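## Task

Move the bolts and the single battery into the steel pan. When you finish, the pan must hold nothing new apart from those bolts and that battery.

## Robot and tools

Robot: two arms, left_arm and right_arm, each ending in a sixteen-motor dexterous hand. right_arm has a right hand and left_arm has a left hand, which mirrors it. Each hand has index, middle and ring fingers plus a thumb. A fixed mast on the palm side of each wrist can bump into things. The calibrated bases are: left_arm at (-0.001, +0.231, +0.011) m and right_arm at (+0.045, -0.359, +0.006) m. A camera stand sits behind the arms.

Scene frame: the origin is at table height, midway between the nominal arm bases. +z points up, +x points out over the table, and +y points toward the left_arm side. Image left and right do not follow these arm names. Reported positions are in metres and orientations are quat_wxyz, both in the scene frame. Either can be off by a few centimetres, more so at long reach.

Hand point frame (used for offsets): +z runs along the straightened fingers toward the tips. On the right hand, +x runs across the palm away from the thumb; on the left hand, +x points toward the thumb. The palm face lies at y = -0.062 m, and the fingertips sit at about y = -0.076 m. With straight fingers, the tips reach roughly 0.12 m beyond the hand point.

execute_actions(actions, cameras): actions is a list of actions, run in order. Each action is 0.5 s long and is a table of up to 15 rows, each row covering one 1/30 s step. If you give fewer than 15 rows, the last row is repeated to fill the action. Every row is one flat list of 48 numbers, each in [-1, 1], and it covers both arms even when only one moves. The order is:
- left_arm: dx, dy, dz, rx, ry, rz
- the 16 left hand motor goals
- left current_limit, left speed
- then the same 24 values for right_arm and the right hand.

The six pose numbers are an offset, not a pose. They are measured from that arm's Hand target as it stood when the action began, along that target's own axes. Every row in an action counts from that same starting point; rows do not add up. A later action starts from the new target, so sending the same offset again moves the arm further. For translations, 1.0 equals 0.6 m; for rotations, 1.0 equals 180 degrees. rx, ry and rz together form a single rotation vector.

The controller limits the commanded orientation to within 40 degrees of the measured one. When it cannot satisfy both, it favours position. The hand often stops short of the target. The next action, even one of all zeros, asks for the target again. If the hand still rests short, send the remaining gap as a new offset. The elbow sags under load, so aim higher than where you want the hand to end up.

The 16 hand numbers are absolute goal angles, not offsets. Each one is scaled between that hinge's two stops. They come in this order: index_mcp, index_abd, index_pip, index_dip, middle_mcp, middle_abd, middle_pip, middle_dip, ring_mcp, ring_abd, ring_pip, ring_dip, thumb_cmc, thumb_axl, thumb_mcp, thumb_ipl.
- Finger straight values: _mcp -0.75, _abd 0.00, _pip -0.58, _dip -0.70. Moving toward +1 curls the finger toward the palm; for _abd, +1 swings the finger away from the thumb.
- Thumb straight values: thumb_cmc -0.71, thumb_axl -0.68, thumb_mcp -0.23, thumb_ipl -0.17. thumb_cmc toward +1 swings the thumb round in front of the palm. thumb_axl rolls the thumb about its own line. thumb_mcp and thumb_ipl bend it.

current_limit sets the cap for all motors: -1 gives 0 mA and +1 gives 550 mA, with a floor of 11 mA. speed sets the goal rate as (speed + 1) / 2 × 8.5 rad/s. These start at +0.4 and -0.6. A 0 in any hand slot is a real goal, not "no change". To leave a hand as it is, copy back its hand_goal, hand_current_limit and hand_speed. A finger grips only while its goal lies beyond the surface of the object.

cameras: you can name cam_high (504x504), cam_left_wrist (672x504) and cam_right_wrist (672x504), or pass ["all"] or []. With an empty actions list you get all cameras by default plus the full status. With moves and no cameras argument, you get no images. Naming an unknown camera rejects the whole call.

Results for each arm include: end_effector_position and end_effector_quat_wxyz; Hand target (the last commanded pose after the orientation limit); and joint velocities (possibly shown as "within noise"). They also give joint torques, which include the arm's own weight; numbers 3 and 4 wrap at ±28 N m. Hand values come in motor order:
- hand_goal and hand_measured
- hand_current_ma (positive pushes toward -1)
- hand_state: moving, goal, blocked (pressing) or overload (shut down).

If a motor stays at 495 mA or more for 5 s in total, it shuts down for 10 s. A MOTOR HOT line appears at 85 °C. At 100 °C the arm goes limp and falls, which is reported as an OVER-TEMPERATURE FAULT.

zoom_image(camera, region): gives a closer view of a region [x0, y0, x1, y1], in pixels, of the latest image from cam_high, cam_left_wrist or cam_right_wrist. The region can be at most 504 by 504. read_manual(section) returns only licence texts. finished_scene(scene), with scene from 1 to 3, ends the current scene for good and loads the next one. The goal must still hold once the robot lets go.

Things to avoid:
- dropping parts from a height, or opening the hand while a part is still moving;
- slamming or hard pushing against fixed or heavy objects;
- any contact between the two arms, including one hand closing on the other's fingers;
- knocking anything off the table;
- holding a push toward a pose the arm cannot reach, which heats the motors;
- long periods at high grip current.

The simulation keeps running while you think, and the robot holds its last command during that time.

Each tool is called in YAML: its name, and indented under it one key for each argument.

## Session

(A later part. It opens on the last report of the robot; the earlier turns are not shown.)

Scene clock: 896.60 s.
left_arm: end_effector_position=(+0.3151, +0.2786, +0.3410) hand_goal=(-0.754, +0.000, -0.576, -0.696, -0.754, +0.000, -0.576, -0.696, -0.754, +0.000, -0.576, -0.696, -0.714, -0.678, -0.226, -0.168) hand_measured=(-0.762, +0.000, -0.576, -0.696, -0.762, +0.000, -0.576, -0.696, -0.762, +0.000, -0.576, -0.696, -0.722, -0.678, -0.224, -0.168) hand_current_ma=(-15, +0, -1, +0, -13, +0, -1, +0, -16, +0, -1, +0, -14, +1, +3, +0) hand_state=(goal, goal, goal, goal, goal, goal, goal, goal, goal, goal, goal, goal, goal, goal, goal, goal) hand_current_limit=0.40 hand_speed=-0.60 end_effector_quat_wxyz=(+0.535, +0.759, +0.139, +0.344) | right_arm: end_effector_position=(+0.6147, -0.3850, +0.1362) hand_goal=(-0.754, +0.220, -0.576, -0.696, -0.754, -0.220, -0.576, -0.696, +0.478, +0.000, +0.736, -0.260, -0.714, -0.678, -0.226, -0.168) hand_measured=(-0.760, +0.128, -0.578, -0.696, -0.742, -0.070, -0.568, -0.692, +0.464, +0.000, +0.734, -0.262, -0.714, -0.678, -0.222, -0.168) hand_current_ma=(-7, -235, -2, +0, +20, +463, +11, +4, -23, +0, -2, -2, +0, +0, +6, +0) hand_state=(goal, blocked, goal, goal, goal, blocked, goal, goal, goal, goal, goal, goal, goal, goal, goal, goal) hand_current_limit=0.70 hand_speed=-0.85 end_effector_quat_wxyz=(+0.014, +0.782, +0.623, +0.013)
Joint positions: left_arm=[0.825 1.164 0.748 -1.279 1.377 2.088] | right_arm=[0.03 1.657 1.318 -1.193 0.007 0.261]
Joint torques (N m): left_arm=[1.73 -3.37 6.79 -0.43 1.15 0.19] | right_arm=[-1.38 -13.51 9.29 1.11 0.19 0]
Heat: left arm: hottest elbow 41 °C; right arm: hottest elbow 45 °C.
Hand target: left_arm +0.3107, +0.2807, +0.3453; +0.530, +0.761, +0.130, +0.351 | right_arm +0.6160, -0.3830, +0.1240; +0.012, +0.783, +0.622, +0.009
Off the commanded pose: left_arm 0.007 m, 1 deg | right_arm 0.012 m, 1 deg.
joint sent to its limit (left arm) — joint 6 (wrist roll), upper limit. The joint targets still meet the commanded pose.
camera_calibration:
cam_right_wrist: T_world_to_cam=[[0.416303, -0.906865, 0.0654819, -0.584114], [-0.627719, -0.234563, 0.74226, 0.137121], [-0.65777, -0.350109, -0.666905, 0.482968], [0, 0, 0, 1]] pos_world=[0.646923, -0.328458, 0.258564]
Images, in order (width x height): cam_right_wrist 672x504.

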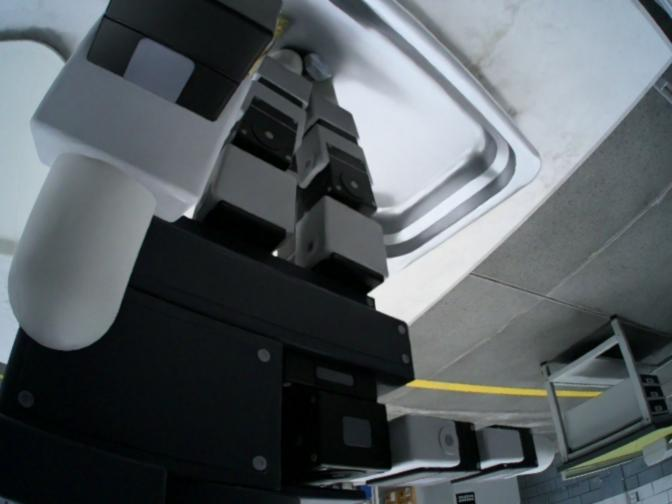

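execute_actions:
  actions:
    - [[0,0,0,0,0,0,-0.754,0,-0.576,-0.696,-0.754,0,-0.576,-0.696,-0.754,0,-0.576,-0.696,-0.714,-0.678,-0.226,-0.168,0.4,-0.6,0,0,-0.005,0,0,0,-0.754,0.0,-0.576,-0.696,-0.754,-0.03,-0.576,-0.696,0.479,0,0.737,-0.26,-0.714,-0.678,-0.226,-0.168,0.7,-0.9]]
    - [[0,0,0,0,0,0,-0.754,0,-0.576,-0.696,-0.754,0,-0.576,-0.696,-0.754,0,-0.576,-0.696,-0.714,-0.678,-0.226,-0.168,0.4,-0.6,0,0,-0.07,0,0,0,-0.754,0.0,-0.576,-0.696,-0.754,-0.03,-0.576,-0.696,0.479,0,0.737,-0.26,-0.714,-0.678,-0.226,-0.168,0.7,-0.85]]
    - [[0,0,0,0,0,0,-0.754,0,-0.576,-0.696,-0.754,0,-0.576,-0.696,-0.754,0,-0.576,-0.696,-0.714,-0.678,-0.226,-0.168,0.4,-0.6,0,0,-0.14,0,0,0,-0.754,-0.05,-0.576,-0.696,-0.754,0.05,-0.576,-0.696,0.479,0,0.737,-0.26,-0.714,-0.678,-0.226,-0.168,0.7,-0.85]]
  cameras: ["cam_right_wrist","cam_high"]

zoom_image:
  camera: "cam_high"
  region: [180, 180, 300, 320]

Scene clock: 907.07 s.
left_arm: end_effector_position=(+0.3151, +0.2786, +0.3410) hand_goal=(-0.754, +0.000, -0.576, -0.696, -0.754, +0.000, -0.576, -0.696, -0.754, +0.000, -0.576, -0.696, -0.714, -0.678, -0.226, -0.168) hand_measured=(-0.762, +0.000, -0.576, -0.696, -0.762, +0.000, -0.576, -0.696, -0.762, +0.000, -0.576, -0.696, -0.722, -0.678, -0.224, -0.168) hand_current_ma=(-15, +0, -1, +0, -13, +0, -1, +0, -16, +0, -1, +0, -14, +1, +3, +0) hand_state=(goal, goal, goal, goal, goal, goal, goal, goal, goal, goal, goal, goal, goal, goal, goal, goal) hand_current_limit=0.40 hand_speed=-0.60 end_effector_quat_wxyz=(+0.535, +0.759, +0.139, +0.344) | right_arm: end_effector_position=(+0.6018, -0.3851, +0.2424) hand_goal=(-0.754, -0.050, -0.576, -0.696, -0.754, +0.050, -0.576, -0.696, +0.478, +0.000, +0.736, -0.260, -0.714, -0.678, -0.226, -0.168) hand_measured=(-0.752, -0.046, -0.578, -0.696, -0.750, +0.046, -0.572, -0.694, +0.464, +0.000, +0.734, -0.262, -0.714, -0.678, -0.222, -0.168) hand_current_ma=(+1, +3, -1, +0, +5, -3, +3, +2, -23, +0, -1, -2, +0, +0, +6, +0) hand_state=(goal, goal, goal, goal, goal, goal, goal, goal, goal, goal, goal, goal, goal, goal, goal, goal) hand_current_limit=0.70 hand_speed=-0.85 end_effector_quat_wxyz=(+0.007, +0.782, +0.623, +0.004)
Joint positions: left_arm=[0.825 1.164 0.748 -1.279 1.377 2.088] | right_arm=[0.03 1.583 1.516 -1.49 0.006 0.262]
Joint torques (N m): left_arm=[1.49 -3.6 6.9 -0.44 1.1 0.23] | right_arm=[-0.79 -12.86 14.23 -0.02 0.19 0.08]
Heat: left arm: hottest elbow 41 °C; right arm: hottest elbow 44 °C.
Hand target: left_arm +0.3107, +0.2807, +0.3453; +0.530, +0.761, +0.130, +0.351 | right_arm +0.6122, -0.3822, +0.2529; +0.011, +0.783, +0.622, +0.009
Off the commanded pose: left_arm 0.007 m, 1 deg | right_arm 0.015 m, 1 deg.
joint sent to its limit (left arm) — joint 6 (wrist roll), upper limit. The joint targets still meet the commanded pose.
camera_calibration:
cam_right_wrist: T_world_to_cam=[[0.41741, -0.90703, 0.0553657, -0.58415], [-0.609477, -0.234245, 0.757408, 0.0356251], [-0.674023, -0.349893, -0.65059, 0.551134], [0, 0, 0, 1]] pos_world=[0.637019, -0.328658, 0.363921]
Images, in order (width x height): cam_high 504x504, cam_right_wrist 672x504.

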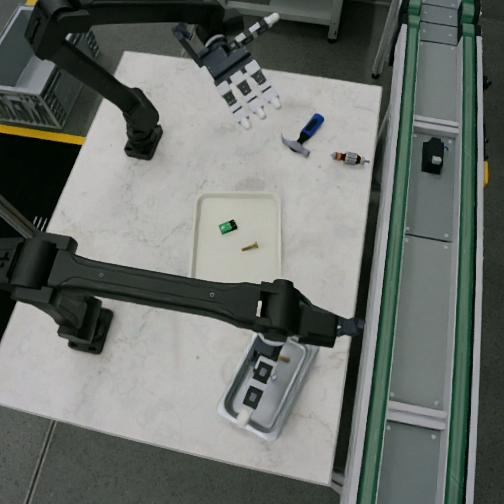

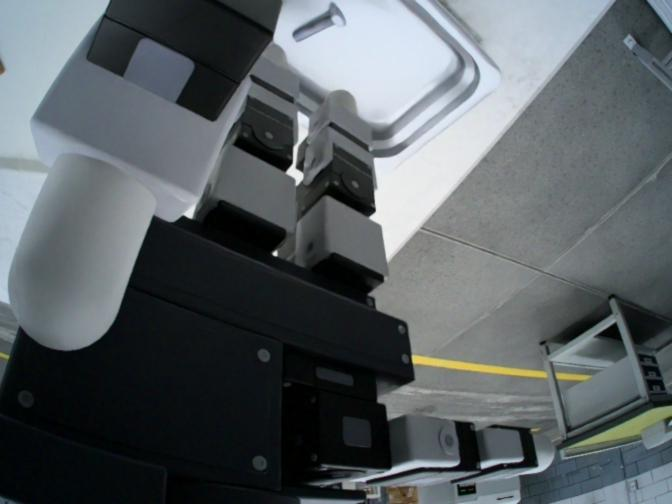

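Scaled by 3.600 from the camera's 504x504 image, which has a finer 720x720 frame.

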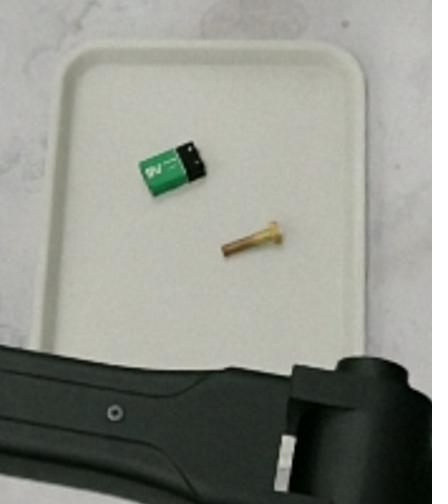

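execute_actions:
  actions:
    - [[0.06,0.0416,-0.1155,0,0,0,-0.754,0,-0.576,-0.696,-0.754,0,-0.576,-0.696,-0.754,0,-0.576,-0.696,-0.714,-0.678,-0.226,-0.168,0.4,-0.6,0.1399,-0.0923,0,0,0,-0.0681,-0.754,-0.12,-0.576,-0.696,-0.754,0.12,-0.576,-0.696,0.479,0,0.737,-0.26,-0.714,-0.678,-0.226,-0.168,0.7,-0.85]]
    - [[0.06,0.0416,-0.1155,0,0,0,-0.754,0,-0.576,-0.696,-0.754,0,-0.576,-0.696,-0.754,0,-0.576,-0.696,-0.714,-0.678,-0.226,-0.168,0.4,-0.6,0.1563,-0.0605,0,0,0,-0.0681,-0.754,-0.12,-0.576,-0.696,-0.754,0.12,-0.576,-0.696,0.479,0,0.737,-0.26,-0.714,-0.678,-0.226,-0.168,0.7,-0.85]]
    - [[0,0,0,0,0,0,-0.754,0,-0.576,-0.696,-0.754,0,-0.576,-0.696,-0.754,0,-0.576,-0.696,-0.714,-0.678,-0.226,-0.168,0.4,-0.6,0.1656,-0.0259,0,0,0,-0.0681,-0.754,-0.12,-0.576,-0.696,-0.754,0.12,-0.576,-0.696,0.479,0,0.737,-0.26,-0.714,-0.678,-0.226,-0.168,0.7,-0.85]]
  cameras: ["cam_high"]

Scene clock: 927.73 s.
left_arm: end_effector_position=(+0.2880, +0.3338, +0.3793) hand_goal=(-0.754, +0.000, -0.576, -0.696, -0.754, +0.000, -0.576, -0.696, -0.754, +0.000, -0.576, -0.696, -0.714, -0.678, -0.226, -0.168) hand_measured=(-0.762, +0.000, -0.576, -0.696, -0.762, +0.000, -0.576, -0.696, -0.762, +0.000, -0.576, -0.696, -0.722, -0.678, -0.224, -0.168) hand_current_ma=(-16, +0, -1, +0, -13, +0, -1, +0, -16, +0, -1, +0, -15, +1, +2, +0) hand_state=(goal, goal, goal, goal, goal, goal, goal, goal, goal, goal, goal, goal, goal, goal, goal, goal) hand_current_limit=0.40 hand_speed=-0.60 end_effector_quat_wxyz=(+0.507, +0.729, +0.227, +0.400) | right_arm: end_effector_position=(+0.5000, -0.1016, +0.2442) hand_goal=(-0.754, -0.120, -0.576, -0.696, -0.754, +0.120, -0.576, -0.696, +0.478, +0.000, +0.736, -0.260, -0.714, -0.678, -0.226, -0.168) hand_measured=(-0.754, -0.118, -0.578, -0.696, -0.750, +0.118, -0.574, -0.694, +0.464, +0.000, +0.734, -0.262, -0.714, -0.678, -0.222, -0.168) hand_current_ma=(+1, +1, -1, +0, +3, -1, +2, +2, -23, +0, -1, -2, +0, +0, +6, +0) hand_state=(goal, goal, goal, goal, goal, goal, goal, goal, goal, goal, goal, goal, goal, goal, goal, goal) hand_current_limit=0.70 hand_speed=-0.85 end_effector_quat_wxyz=(+0.010, +0.548, +0.837, -0.001)
Joint positions: left_arm=[1.043 1.08 0.781 -1.421 1.402 2.089] | right_arm=[0.59 1.491 1.416 -1.49 0.019 0.184]
Joint torques (N m): left_arm=[0.03 -1.44 7.23 -0.23 1.09 0.04] | right_arm=[-1.9 -12.4 12 0.72 0.25 -0.11]
Heat: left arm: hottest elbow 41 °C; right arm: hottest elbow 45 °C.
Hand target: left_arm +0.2880, +0.3337, +0.3793; +0.507, +0.729, +0.226, +0.400 | right_arm +0.5077, -0.0992, +0.2482; +0.014, +0.547, +0.837, +0.005
Off the commanded pose: left_arm 0.000 m, 0 deg | right_arm 0.009 m, 1 deg.
pose unreachable (left arm): on one or more control steps of this call, first in action 1 (counted from 0), this arm could not follow its commanded pose, so it was not sent that pose on those steps. It may still have moved: this result reports where it is.
cause: moving toward the commanded pose would bring two parts of the arm too close to each other (joints 4 (wrist pitch) to 6 (wrist roll) lie between them).
Images, in order (width x height): cam_high 504x504.

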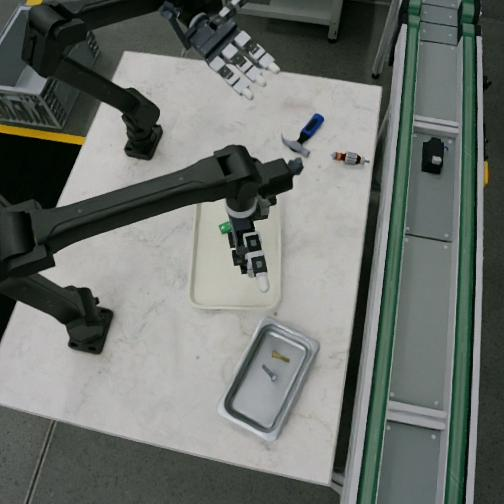

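execute_actions:
  actions:
    - [[0.0607,-0.0027,-0.187,0.0492,0.1278,-0.0229,-0.754,0,-0.576,-0.696,-0.754,0,-0.576,-0.696,-0.754,0,-0.576,-0.696,-0.714,-0.678,-0.226,-0.168,0.4,-0.6,0,0,0,0,0,0,-0.754,-0.12,-0.576,-0.696,-0.754,0.12,-0.576,-0.696,0.479,0,0.737,-0.26,-0.714,-0.678,-0.226,-0.168,0.7,-0.85]]
    - [[0,0,0,0,0,0,-0.754,0,-0.576,-0.696,-0.754,0,-0.576,-0.696,-0.754,0,-0.576,-0.696,-0.714,-0.678,-0.226,-0.168,0.4,-0.6,0.1673,0.0098,0.08,0,0,-0.0681,-0.754,-0.12,-0.576,-0.696,-0.754,0.12,-0.576,-0.696,0.479,0,0.737,-0.26,-0.714,-0.678,-0.226,-0.168,0.7,-0.85]]
    - [[0,0,0,0,0,0,-0.754,0,-0.576,-0.696,-0.754,0,-0.576,-0.696,-0.754,0,-0.576,-0.696,-0.714,-0.678,-0.226,-0.168,0.4,-0.6,0,0,0.072,0,0,0,-0.754,-0.12,-0.576,-0.696,-0.754,0.12,-0.576,-0.696,0.479,0,0.737,-0.26,-0.714,-0.678,-0.226,-0.168,0.7,-0.85]]
  cameras: ["cam_high","cam_right_wrist"]

zoom_image:
  camera: "cam_right_wrist"
  region: [230, 0, 400, 130]

Scene clock: 942.83 s.
left_arm: end_effector_position=(+0.2203, +0.4186, +0.4049) hand_goal=(-0.754, +0.000, -0.576, -0.696, -0.754, +0.000, -0.576, -0.696, -0.754, +0.000, -0.576, -0.696, -0.714, -0.678, -0.226, -0.168) hand_measured=(-0.762, +0.000, -0.576, -0.696, -0.762, +0.000, -0.576, -0.696, -0.762, +0.000, -0.576, -0.696, -0.722, -0.678, -0.224, -0.168) hand_current_ma=(-16, +0, -1, +0, -13, +0, -1, +0, -16, +0, -1, +0, -15, +1, +2, +0) hand_state=(goal, goal, goal, goal, goal, goal, goal, goal, goal, goal, goal, goal, goal, goal, goal, goal) hand_current_limit=0.40 hand_speed=-0.60 end_effector_quat_wxyz=(+0.416, +0.662, +0.380, +0.494) | right_arm: end_effector_position=(+0.4714, -0.0062, +0.1597) hand_goal=(-0.754, -0.120, -0.576, -0.696, -0.754, +0.120, -0.576, -0.696, +0.478, +0.000, +0.736, -0.260, -0.714, -0.678, -0.226, -0.168) hand_measured=(-0.754, -0.118, -0.578, -0.696, -0.752, +0.118, -0.574, -0.694, +0.464, +0.000, +0.734, -0.262, -0.714, -0.678, -0.222, -0.168) hand_current_ma=(+1, +1, -1, +0, +2, -1, +2, +2, -23, +0, -1, -2, +0, +0, +6, +0) hand_state=(goal, goal, goal, goal, goal, goal, goal, goal, goal, goal, goal, goal, goal, goal, goal, goal) hand_current_limit=0.70 hand_speed=-0.85 end_effector_quat_wxyz=(+0.013, +0.456, +0.890, +0.003)
Joint positions: left_arm=[1.45 0.959 0.776 -1.44 1.404 1.975] | right_arm=[0.757 1.601 1.315 -1.272 0.022 0.139]
Joint torques (N m): left_arm=[1.08 -0.26 8.98 -0.38 1.09 0.19] | right_arm=[-1.38 -12.86 9.94 0.99 0.25 -0.09]
Heat: left arm: hottest elbow 41 °C; right arm: hottest elbow 45 °C.
Hand target: left_arm +0.2180, +0.4238, +0.4094; +0.408, +0.663, +0.378, +0.501 | right_arm +0.4756, -0.0056, +0.1552; +0.014, +0.455, +0.891, +0.004
Off the commanded pose: left_arm 0.007 m, 1 deg | right_arm 0.006 m, 0 deg.
camera_calibration:
cam_right_wrist: T_world_to_cam=[[0.955924, -0.285185, 0.069847, -0.433782], [-0.235384, -0.602144, 0.762901, -0.0720096], [-0.17551, -0.745716, -0.642732, 0.303227], [0, 0, 0, 1]] pos_world=[0.450932, 0.0590531, 0.280128]
Images, in order (width x height): cam_high 504x504, cam_right_wrist 672x504.

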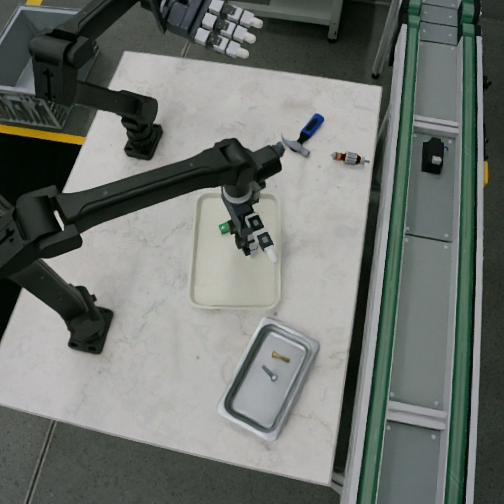

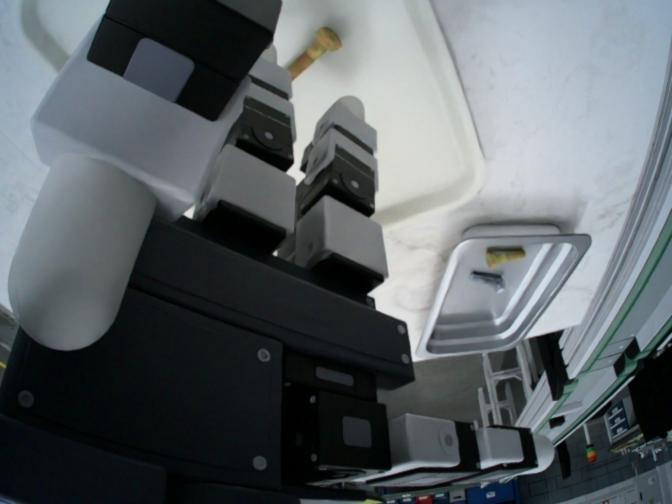

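Scaled by 2.965 from the camera's 672x504 image, which has a finer 960x720 frame.

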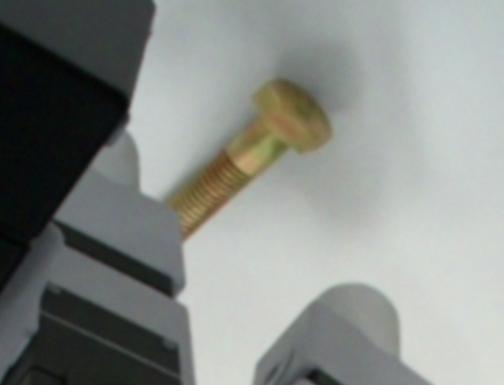

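execute_actions:
  actions:
    - [[0,0,0,0,0,0,-0.754,0,-0.576,-0.696,-0.754,0,-0.576,-0.696,-0.754,0,-0.576,-0.696,-0.714,-0.678,-0.226,-0.168,0.4,-0.6,0.0033,0.0206,0.0237,0,0,0.015,-0.754,-0.1,-0.576,-0.696,-0.754,0.1,-0.576,-0.696,0.479,0,0.737,-0.26,-0.714,-0.678,-0.226,-0.168,0.7,-0.85]]
    - [[0,0,0,0,0,0,-0.754,0,-0.576,-0.696,-0.754,0,-0.576,-0.696,-0.754,0,-0.576,-0.696,-0.714,-0.678,-0.226,-0.168,0.4,-0.6,0,0,0.025,0,0,0,-0.754,-0.1,-0.576,-0.696,-0.754,0.1,-0.576,-0.696,0.479,0,0.737,-0.26,-0.714,-0.678,-0.226,-0.168,0.7,-0.85]]
  cameras: ["cam_right_wrist"]

zoom_image:
  camera: "cam_right_wrist"
  region: [250, 30, 380, 130]

Scene clock: 967.47 s.
left_arm: end_effector_position=(+0.2203, +0.4185, +0.4049) hand_goal=(-0.754, +0.000, -0.576, -0.696, -0.754, +0.000, -0.576, -0.696, -0.754, +0.000, -0.576, -0.696, -0.714, -0.678, -0.226, -0.168) hand_measured=(-0.762, +0.000, -0.576, -0.696, -0.762, +0.000, -0.576, -0.696, -0.762, +0.000, -0.576, -0.696, -0.722, -0.678, -0.224, -0.168) hand_current_ma=(-16, +0, -1, +0, -13, +0, -1, +0, -16, +0, -1, +0, -15, +1, +2, +0) hand_state=(goal, goal, goal, goal, goal, goal, goal, goal, goal, goal, goal, goal, goal, goal, goal, goal) hand_current_limit=0.40 hand_speed=-0.60 end_effector_quat_wxyz=(+0.415, +0.662, +0.380, +0.495) | right_arm: end_effector_position=(+0.4841, +0.0018, +0.1376) hand_goal=(-0.754, -0.100, -0.576, -0.696, -0.754, +0.100, -0.576, -0.696, +0.478, +0.000, +0.736, -0.260, -0.714, -0.678, -0.226, -0.168) hand_measured=(-0.754, -0.102, -0.578, -0.696, -0.754, +0.102, -0.576, -0.694, +0.464, +0.000, +0.734, -0.262, -0.714, -0.678, -0.222, -0.168) hand_current_ma=(+1, -2, -1, +0, +0, +2, +1, +1, -23, +0, -1, -2, +0, +0, +6, +0) hand_state=(goal, goal, goal, goal, goal, goal, goal, goal, goal, goal, goal, goal, goal, goal, goal, goal) hand_current_limit=0.70 hand_speed=-0.85 end_effector_quat_wxyz=(+0.014, +0.473, +0.881, +0.009)
Joint positions: left_arm=[1.45 0.959 0.776 -1.44 1.404 1.976] | right_arm=[0.757 1.652 1.315 -1.209 0.022 0.175]
Joint torques (N m): left_arm=[0.97 -0.03 8.99 -0.29 1.1 0.2] | right_arm=[-1.08 -12.92 9.58 1.2 0.29 0.05]
Heat: left arm: hottest elbow 42 °C; right arm: hottest elbow 43 °C.
Hand target: left_arm +0.2180, +0.4237, +0.4094; +0.408, +0.663, +0.378, +0.501 | right_arm +0.4852, +0.0031, +0.1262; +0.014, +0.476, +0.880, +0.004
Off the commanded pose: left_arm 0.007 m, 1 deg | right_arm 0.011 m, 1 deg.
camera_calibration:
cam_right_wrist: T_world_to_cam=[[0.944184, -0.320704, 0.0752668, -0.437137], [-0.264007, -0.600033, 0.755156, -0.0323117], [-0.197019, -0.732878, -0.65121, 0.308884], [0, 0, 0, 1]] pos_world=[0.465064, 0.0667941, 0.25845]
Images, in order (width x height): cam_right_wrist 672x504.

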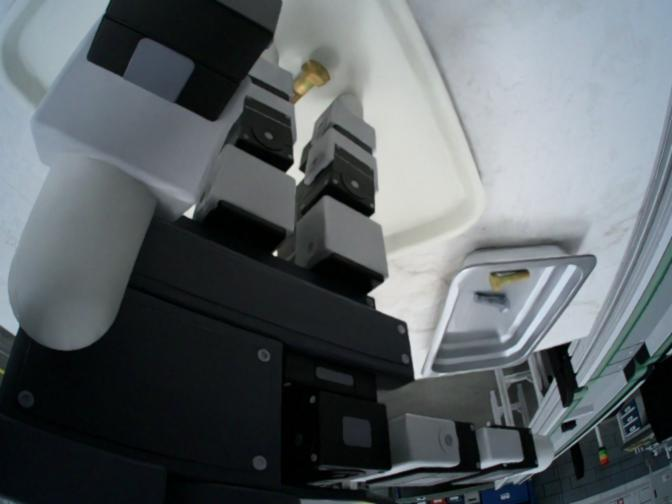

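Scaled by 3.877 from the camera's 672x504 image, which has a finer 960x720 frame.

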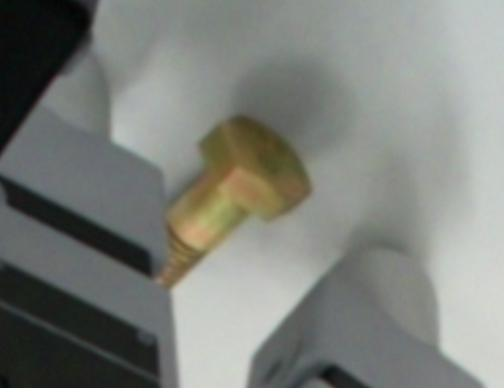

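execute_actions:
  actions:
    - [[0,0,0,0,0,0,-0.754,0,-0.576,-0.696,-0.754,0,-0.576,-0.696,-0.754,0,-0.576,-0.696,-0.714,-0.678,-0.226,-0.168,0.4,-0.6,0,-0.002,0.01,0,0,0,-0.754,-0.1,-0.576,-0.696,-0.754,0.1,-0.576,-0.696,0.479,0,0.737,-0.26,-0.714,-0.678,-0.226,-0.168,0.7,-0.85]]
    - [[0,0,0,0,0,0,-0.754,0,-0.576,-0.696,-0.754,0,-0.576,-0.696,-0.754,0,-0.576,-0.696,-0.714,-0.678,-0.226,-0.168,0.4,-0.6,0,-0.002,-0.028,0,0,0,-0.754,-0.1,-0.576,-0.696,-0.754,0.1,-0.576,-0.696,0.479,0,0.737,-0.26,-0.714,-0.678,-0.226,-0.168,0.7,-0.85]]
  cameras: ["cam_right_wrist"]

zoom_image:
  camera: "cam_right_wrist"
  region: [250, 30, 380, 130]

Scene clock: 978.43 s.
left_arm: end_effector_position=(+0.2203, +0.4185, +0.4049) hand_goal=(-0.754, +0.000, -0.576, -0.696, -0.754, +0.000, -0.576, -0.696, -0.754, +0.000, -0.576, -0.696, -0.714, -0.678, -0.226, -0.168) hand_measured=(-0.762, +0.000, -0.576, -0.696, -0.762, +0.000, -0.576, -0.696, -0.762, +0.000, -0.576, -0.696, -0.722, -0.678, -0.224, -0.168) hand_current_ma=(-16, +0, -1, +0, -13, +0, -1, +0, -16, +0, -1, +0, -15, +1, +2, +0) hand_state=(goal, goal, goal, goal, goal, goal, goal, goal, goal, goal, goal, goal, goal, goal, goal, goal) hand_current_limit=0.40 hand_speed=-0.60 end_effector_quat_wxyz=(+0.415, +0.662, +0.380, +0.495) | right_arm: end_effector_position=(+0.4841, +0.0014, +0.1371) hand_goal=(-0.754, -0.100, -0.576, -0.696, -0.754, +0.100, -0.576, -0.696, +0.478, +0.000, +0.736, -0.260, -0.714, -0.678, -0.226, -0.168) hand_measured=(-0.754, -0.102, -0.578, -0.696, -0.754, +0.104, -0.578, -0.698, +0.464, +0.000, +0.734, -0.262, -0.714, -0.678, -0.222, -0.168) hand_current_ma=(+1, -2, -1, +0, +1, +2, -1, -1, -23, +0, -1, -2, +0, +0, +6, +0) hand_state=(goal, goal, goal, goal, goal, goal, goal, goal, goal, goal, goal, goal, goal, goal, goal, goal) hand_current_limit=0.70 hand_speed=-0.85 end_effector_quat_wxyz=(+0.015, +0.473, +0.881, +0.009)
Joint positions: left_arm=[1.45 0.959 0.776 -1.44 1.404 1.976] | right_arm=[0.757 1.651 1.314 -1.207 0.023 0.177]
Joint torques (N m): left_arm=[1.85 0.03 8.99 -0.23 1.08 0.19] | right_arm=[-0.73 -14.62 10.62 -0.12 0.21 0.06]
Heat: left arm: hottest elbow 42 °C; right arm: hottest elbow 42 °C.
Hand target: left_arm +0.2180, +0.4237, +0.4094; +0.408, +0.663, +0.378, +0.501 | right_arm +0.4829, +0.0018, +0.1371; +0.014, +0.476, +0.880, +0.004
Off the commanded pose: left_arm 0.007 m, 1 deg | right_arm 0.001 m, 1 deg.
camera_calibration:
cam_right_wrist: T_world_to_cam=[[0.943646, -0.322098, 0.0760637, -0.436998], [-0.265479, -0.599451, 0.755102, -0.031543], [-0.19762, -0.732742, -0.651179, 0.308507], [0, 0, 0, 1]] pos_world=[0.464965, 0.0663916, 0.257951]
Images, in order (width x height): cam_right_wrist 672x504.

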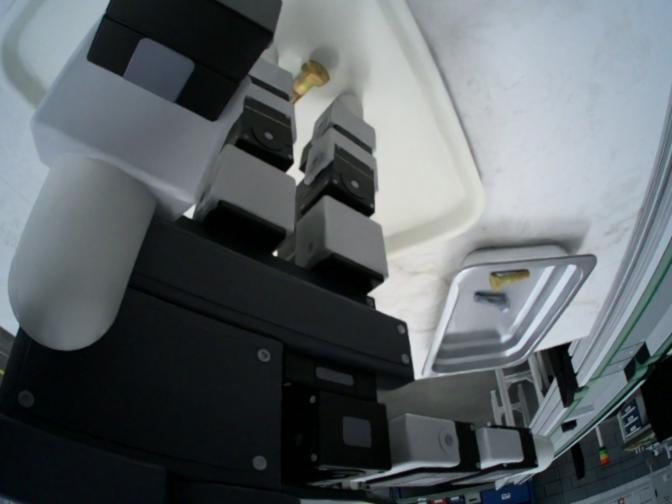

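Scaled by 3.877 from the camera's 672x504 image, which has a finer 960x720 frame.

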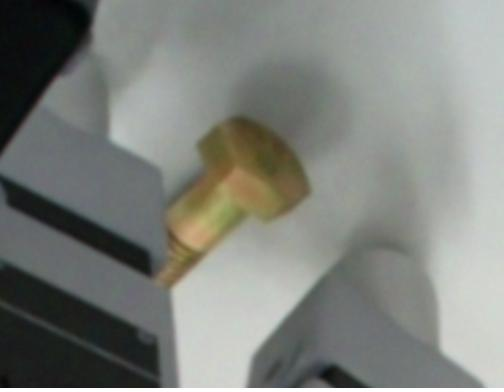

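execute_actions:
  actions:
    - [[0,0,0,0,0,0,-0.754,0,-0.576,-0.696,-0.754,0,-0.576,-0.696,-0.754,0,-0.576,-0.696,-0.714,-0.678,-0.226,-0.168,0.4,-0.6,0,0,-0.013,0,0,0,-0.754,-0.1,-0.576,-0.696,-0.754,0.1,-0.576,-0.696,0.479,0,0.737,-0.26,-0.714,-0.678,-0.226,-0.168,0.7,-0.85]]
  cameras: ["cam_right_wrist"]

zoom_image:
  camera: "cam_right_wrist"
  region: [250, 30, 380, 130]

Scene clock: 985.33 s.
left_arm: end_effector_position=(+0.2203, +0.4185, +0.4049) hand_goal=(-0.754, +0.000, -0.576, -0.696, -0.754, +0.000, -0.576, -0.696, -0.754, +0.000, -0.576, -0.696, -0.714, -0.678, -0.226, -0.168) hand_measured=(-0.762, +0.000, -0.576, -0.696, -0.762, +0.000, -0.576, -0.696, -0.762, +0.000, -0.576, -0.696, -0.722, -0.678, -0.224, -0.168) hand_current_ma=(-16, +0, -1, +0, -13, +0, -1, +0, -16, +0, -1, +0, -15, +1, +2, +0) hand_state=(goal, goal, goal, goal, goal, goal, goal, goal, goal, goal, goal, goal, goal, goal, goal, goal) hand_current_limit=0.40 hand_speed=-0.60 end_effector_quat_wxyz=(+0.415, +0.662, +0.380, +0.495) | right_arm: end_effector_position=(+0.4816, -0.0011, +0.1362) hand_goal=(-0.754, -0.100, -0.576, -0.696, -0.754, +0.100, -0.576, -0.696, +0.478, +0.000, +0.736, -0.260, -0.714, -0.678, -0.226, -0.168) hand_measured=(-0.754, -0.102, -0.578, -0.696, -0.738, +0.106, -0.568, -0.692, +0.464, +0.000, +0.734, -0.262, -0.714, -0.678, -0.222, -0.168) hand_current_ma=(+1, -2, -1, +0, +28, +5, +11, +4, -23, +0, -1, -2, +0, +0, +6, +0) hand_state=(goal, goal, goal, goal, goal, goal, goal, goal, goal, goal, goal, goal, goal, goal, goal, goal) hand_current_limit=0.70 hand_speed=-0.85 end_effector_quat_wxyz=(+0.013, +0.474, +0.881, +0.002)
Joint positions: left_arm=[1.45 0.959 0.776 -1.44 1.404 1.976] | right_arm=[0.757 1.651 1.314 -1.221 0.023 0.178]
Joint torques (N m): left_arm=[1.2 0.09 8.88 -0.32 1.09 0.21] | right_arm=[-0.85 -14.27 11.63 -0.29 0.23 0.06]
Heat: left arm: hottest elbow 43 °C; right arm: hottest elbow 43 °C.
Hand target: left_arm +0.2180, +0.4237, +0.4094; +0.408, +0.663, +0.378, +0.501 | right_arm +0.4828, +0.0019, +0.1448; +0.014, +0.476, +0.879, +0.004
Off the commanded pose: left_arm 0.007 m, 1 deg | right_arm 0.009 m, 0 deg.
camera_calibration:
cam_right_wrist: T_world_to_cam=[[0.943993, -0.322507, 0.0697583, -0.434694], [-0.258653, -0.591984, 0.763317, -0.0373265], [-0.20488, -0.73861, -0.642246, 0.307844], [0, 0, 0, 1]] pos_world=[0.463764, 0.0650881, 0.256527]
Images, in order (width x height): cam_right_wrist 672x504.

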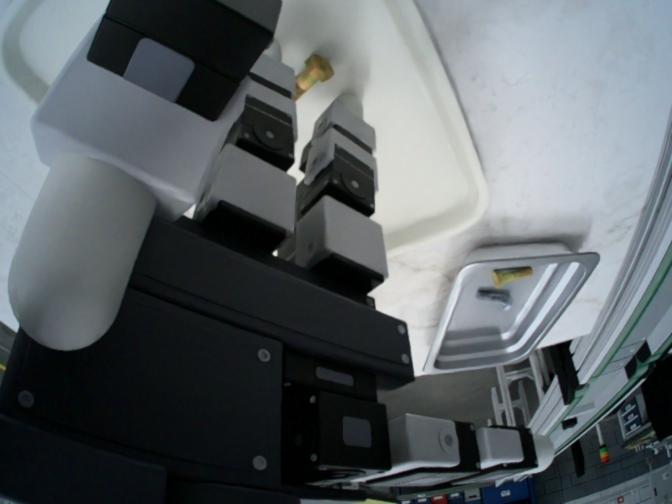

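Scaled by 3.877 from the camera's 672x504 image, which has a finer 960x720 frame.

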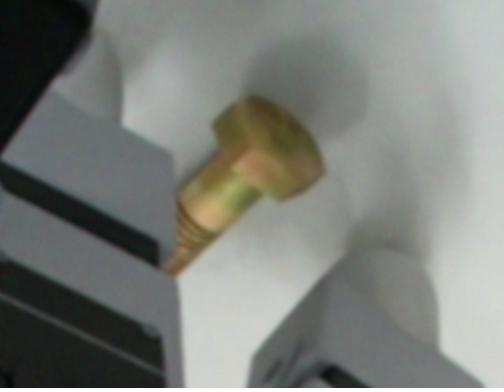

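execute_actions:
  actions:
    - [[0,0,0,0,0,0,-0.754,0,-0.576,-0.696,-0.754,0,-0.576,-0.696,-0.754,0,-0.576,-0.696,-0.714,-0.678,-0.226,-0.168,0.4,-0.6,0,0,0,0,0.003,0,-0.754,-0.1,-0.576,-0.696,-0.754,0.1,-0.576,-0.696,0.479,0,0.737,-0.26,-0.714,-0.678,-0.226,-0.168,0.7,-0.85]]
    - [[0,0,0,0,0,0,-0.754,0,-0.576,-0.696,-0.754,0,-0.576,-0.696,-0.754,0,-0.576,-0.696,-0.714,-0.678,-0.226,-0.168,0.4,-0.6,0,0,0.003,0,0,0,-0.754,0.2,-0.576,-0.696,-0.754,-0.2,-0.576,-0.696,0.479,0,0.737,-0.26,-0.714,-0.678,-0.226,-0.168,0.7,-0.85]]
  cameras: ["cam_right_wrist"]

zoom_image:
  camera: "cam_right_wrist"
  region: [250, 30, 380, 130]

Scene clock: 994.27 s.
left_arm: end_effector_position=(+0.2203, +0.4185, +0.4049) hand_goal=(-0.754, +0.000, -0.576, -0.696, -0.754, +0.000, -0.576, -0.696, -0.754, +0.000, -0.576, -0.696, -0.714, -0.678, -0.226, -0.168) hand_measured=(-0.762, +0.000, -0.576, -0.696, -0.762, +0.000, -0.576, -0.696, -0.762, +0.000, -0.576, -0.696, -0.722, -0.678, -0.224, -0.168) hand_current_ma=(-16, +0, -1, +0, -13, +0, -1, +0, -16, +0, -1, +0, -15, +1, +2, +0) hand_state=(goal, goal, goal, goal, goal, goal, goal, goal, goal, goal, goal, goal, goal, goal, goal, goal) hand_current_limit=0.40 hand_speed=-0.60 end_effector_quat_wxyz=(+0.415, +0.662, +0.380, +0.495) | right_arm: end_effector_position=(+0.4781, +0.0029, +0.1359) hand_goal=(-0.754, +0.200, -0.576, -0.696, -0.754, -0.200, -0.576, -0.696, +0.478, +0.000, +0.736, -0.260, -0.714, -0.678, -0.226, -0.168) hand_measured=(-0.754, +0.116, -0.578, -0.696, -0.736, -0.064, -0.566, -0.692, +0.464, +0.000, +0.734, -0.262, -0.714, -0.678, -0.222, -0.168) hand_current_ma=(+0, -207, -1, +0, +32, +400, +13, +5, -23, +0, -1, -2, +0, +0, +6, +0) hand_state=(goal, blocked, goal, goal, goal, blocked, goal, goal, goal, goal, goal, goal, goal, goal, goal, goal) hand_current_limit=0.70 hand_speed=-0.85 end_effector_quat_wxyz=(+0.005, +0.472, +0.882, +0.005)
Joint positions: left_arm=[1.45 0.959 0.776 -1.44 1.404 1.976] | right_arm=[0.761 1.65 1.314 -1.221 0.007 0.178]
Joint torques (N m): left_arm=[1.67 0.21 8.91 -0.32 1.1 0.19] | right_arm=[-0.91 -14.74 11.33 -0.06 0.5 0.01]
Heat: left arm: hottest elbow 43 °C; right arm: hottest elbow 43 °C.
Hand target: left_arm +0.2180, +0.4237, +0.4094; +0.408, +0.663, +0.378, +0.501 | right_arm +0.4827, +0.0020, +0.1430; +0.010, +0.476, +0.880, +0.006
Off the commanded pose: left_arm 0.007 m, 1 deg | right_arm 0.009 m, 1 deg.
camera_calibration:
cam_right_wrist: T_world_to_cam=[[0.946188, -0.318736, 0.0559942, -0.429205], [-0.247817, -0.602363, 0.758779, -0.040247], [-0.208121, -0.731824, -0.648937, 0.312431], [0, 0, 0, 1]] pos_world=[0.461159, 0.0675982, 0.25732]
Images, in order (width x height): cam_right_wrist 672x504.

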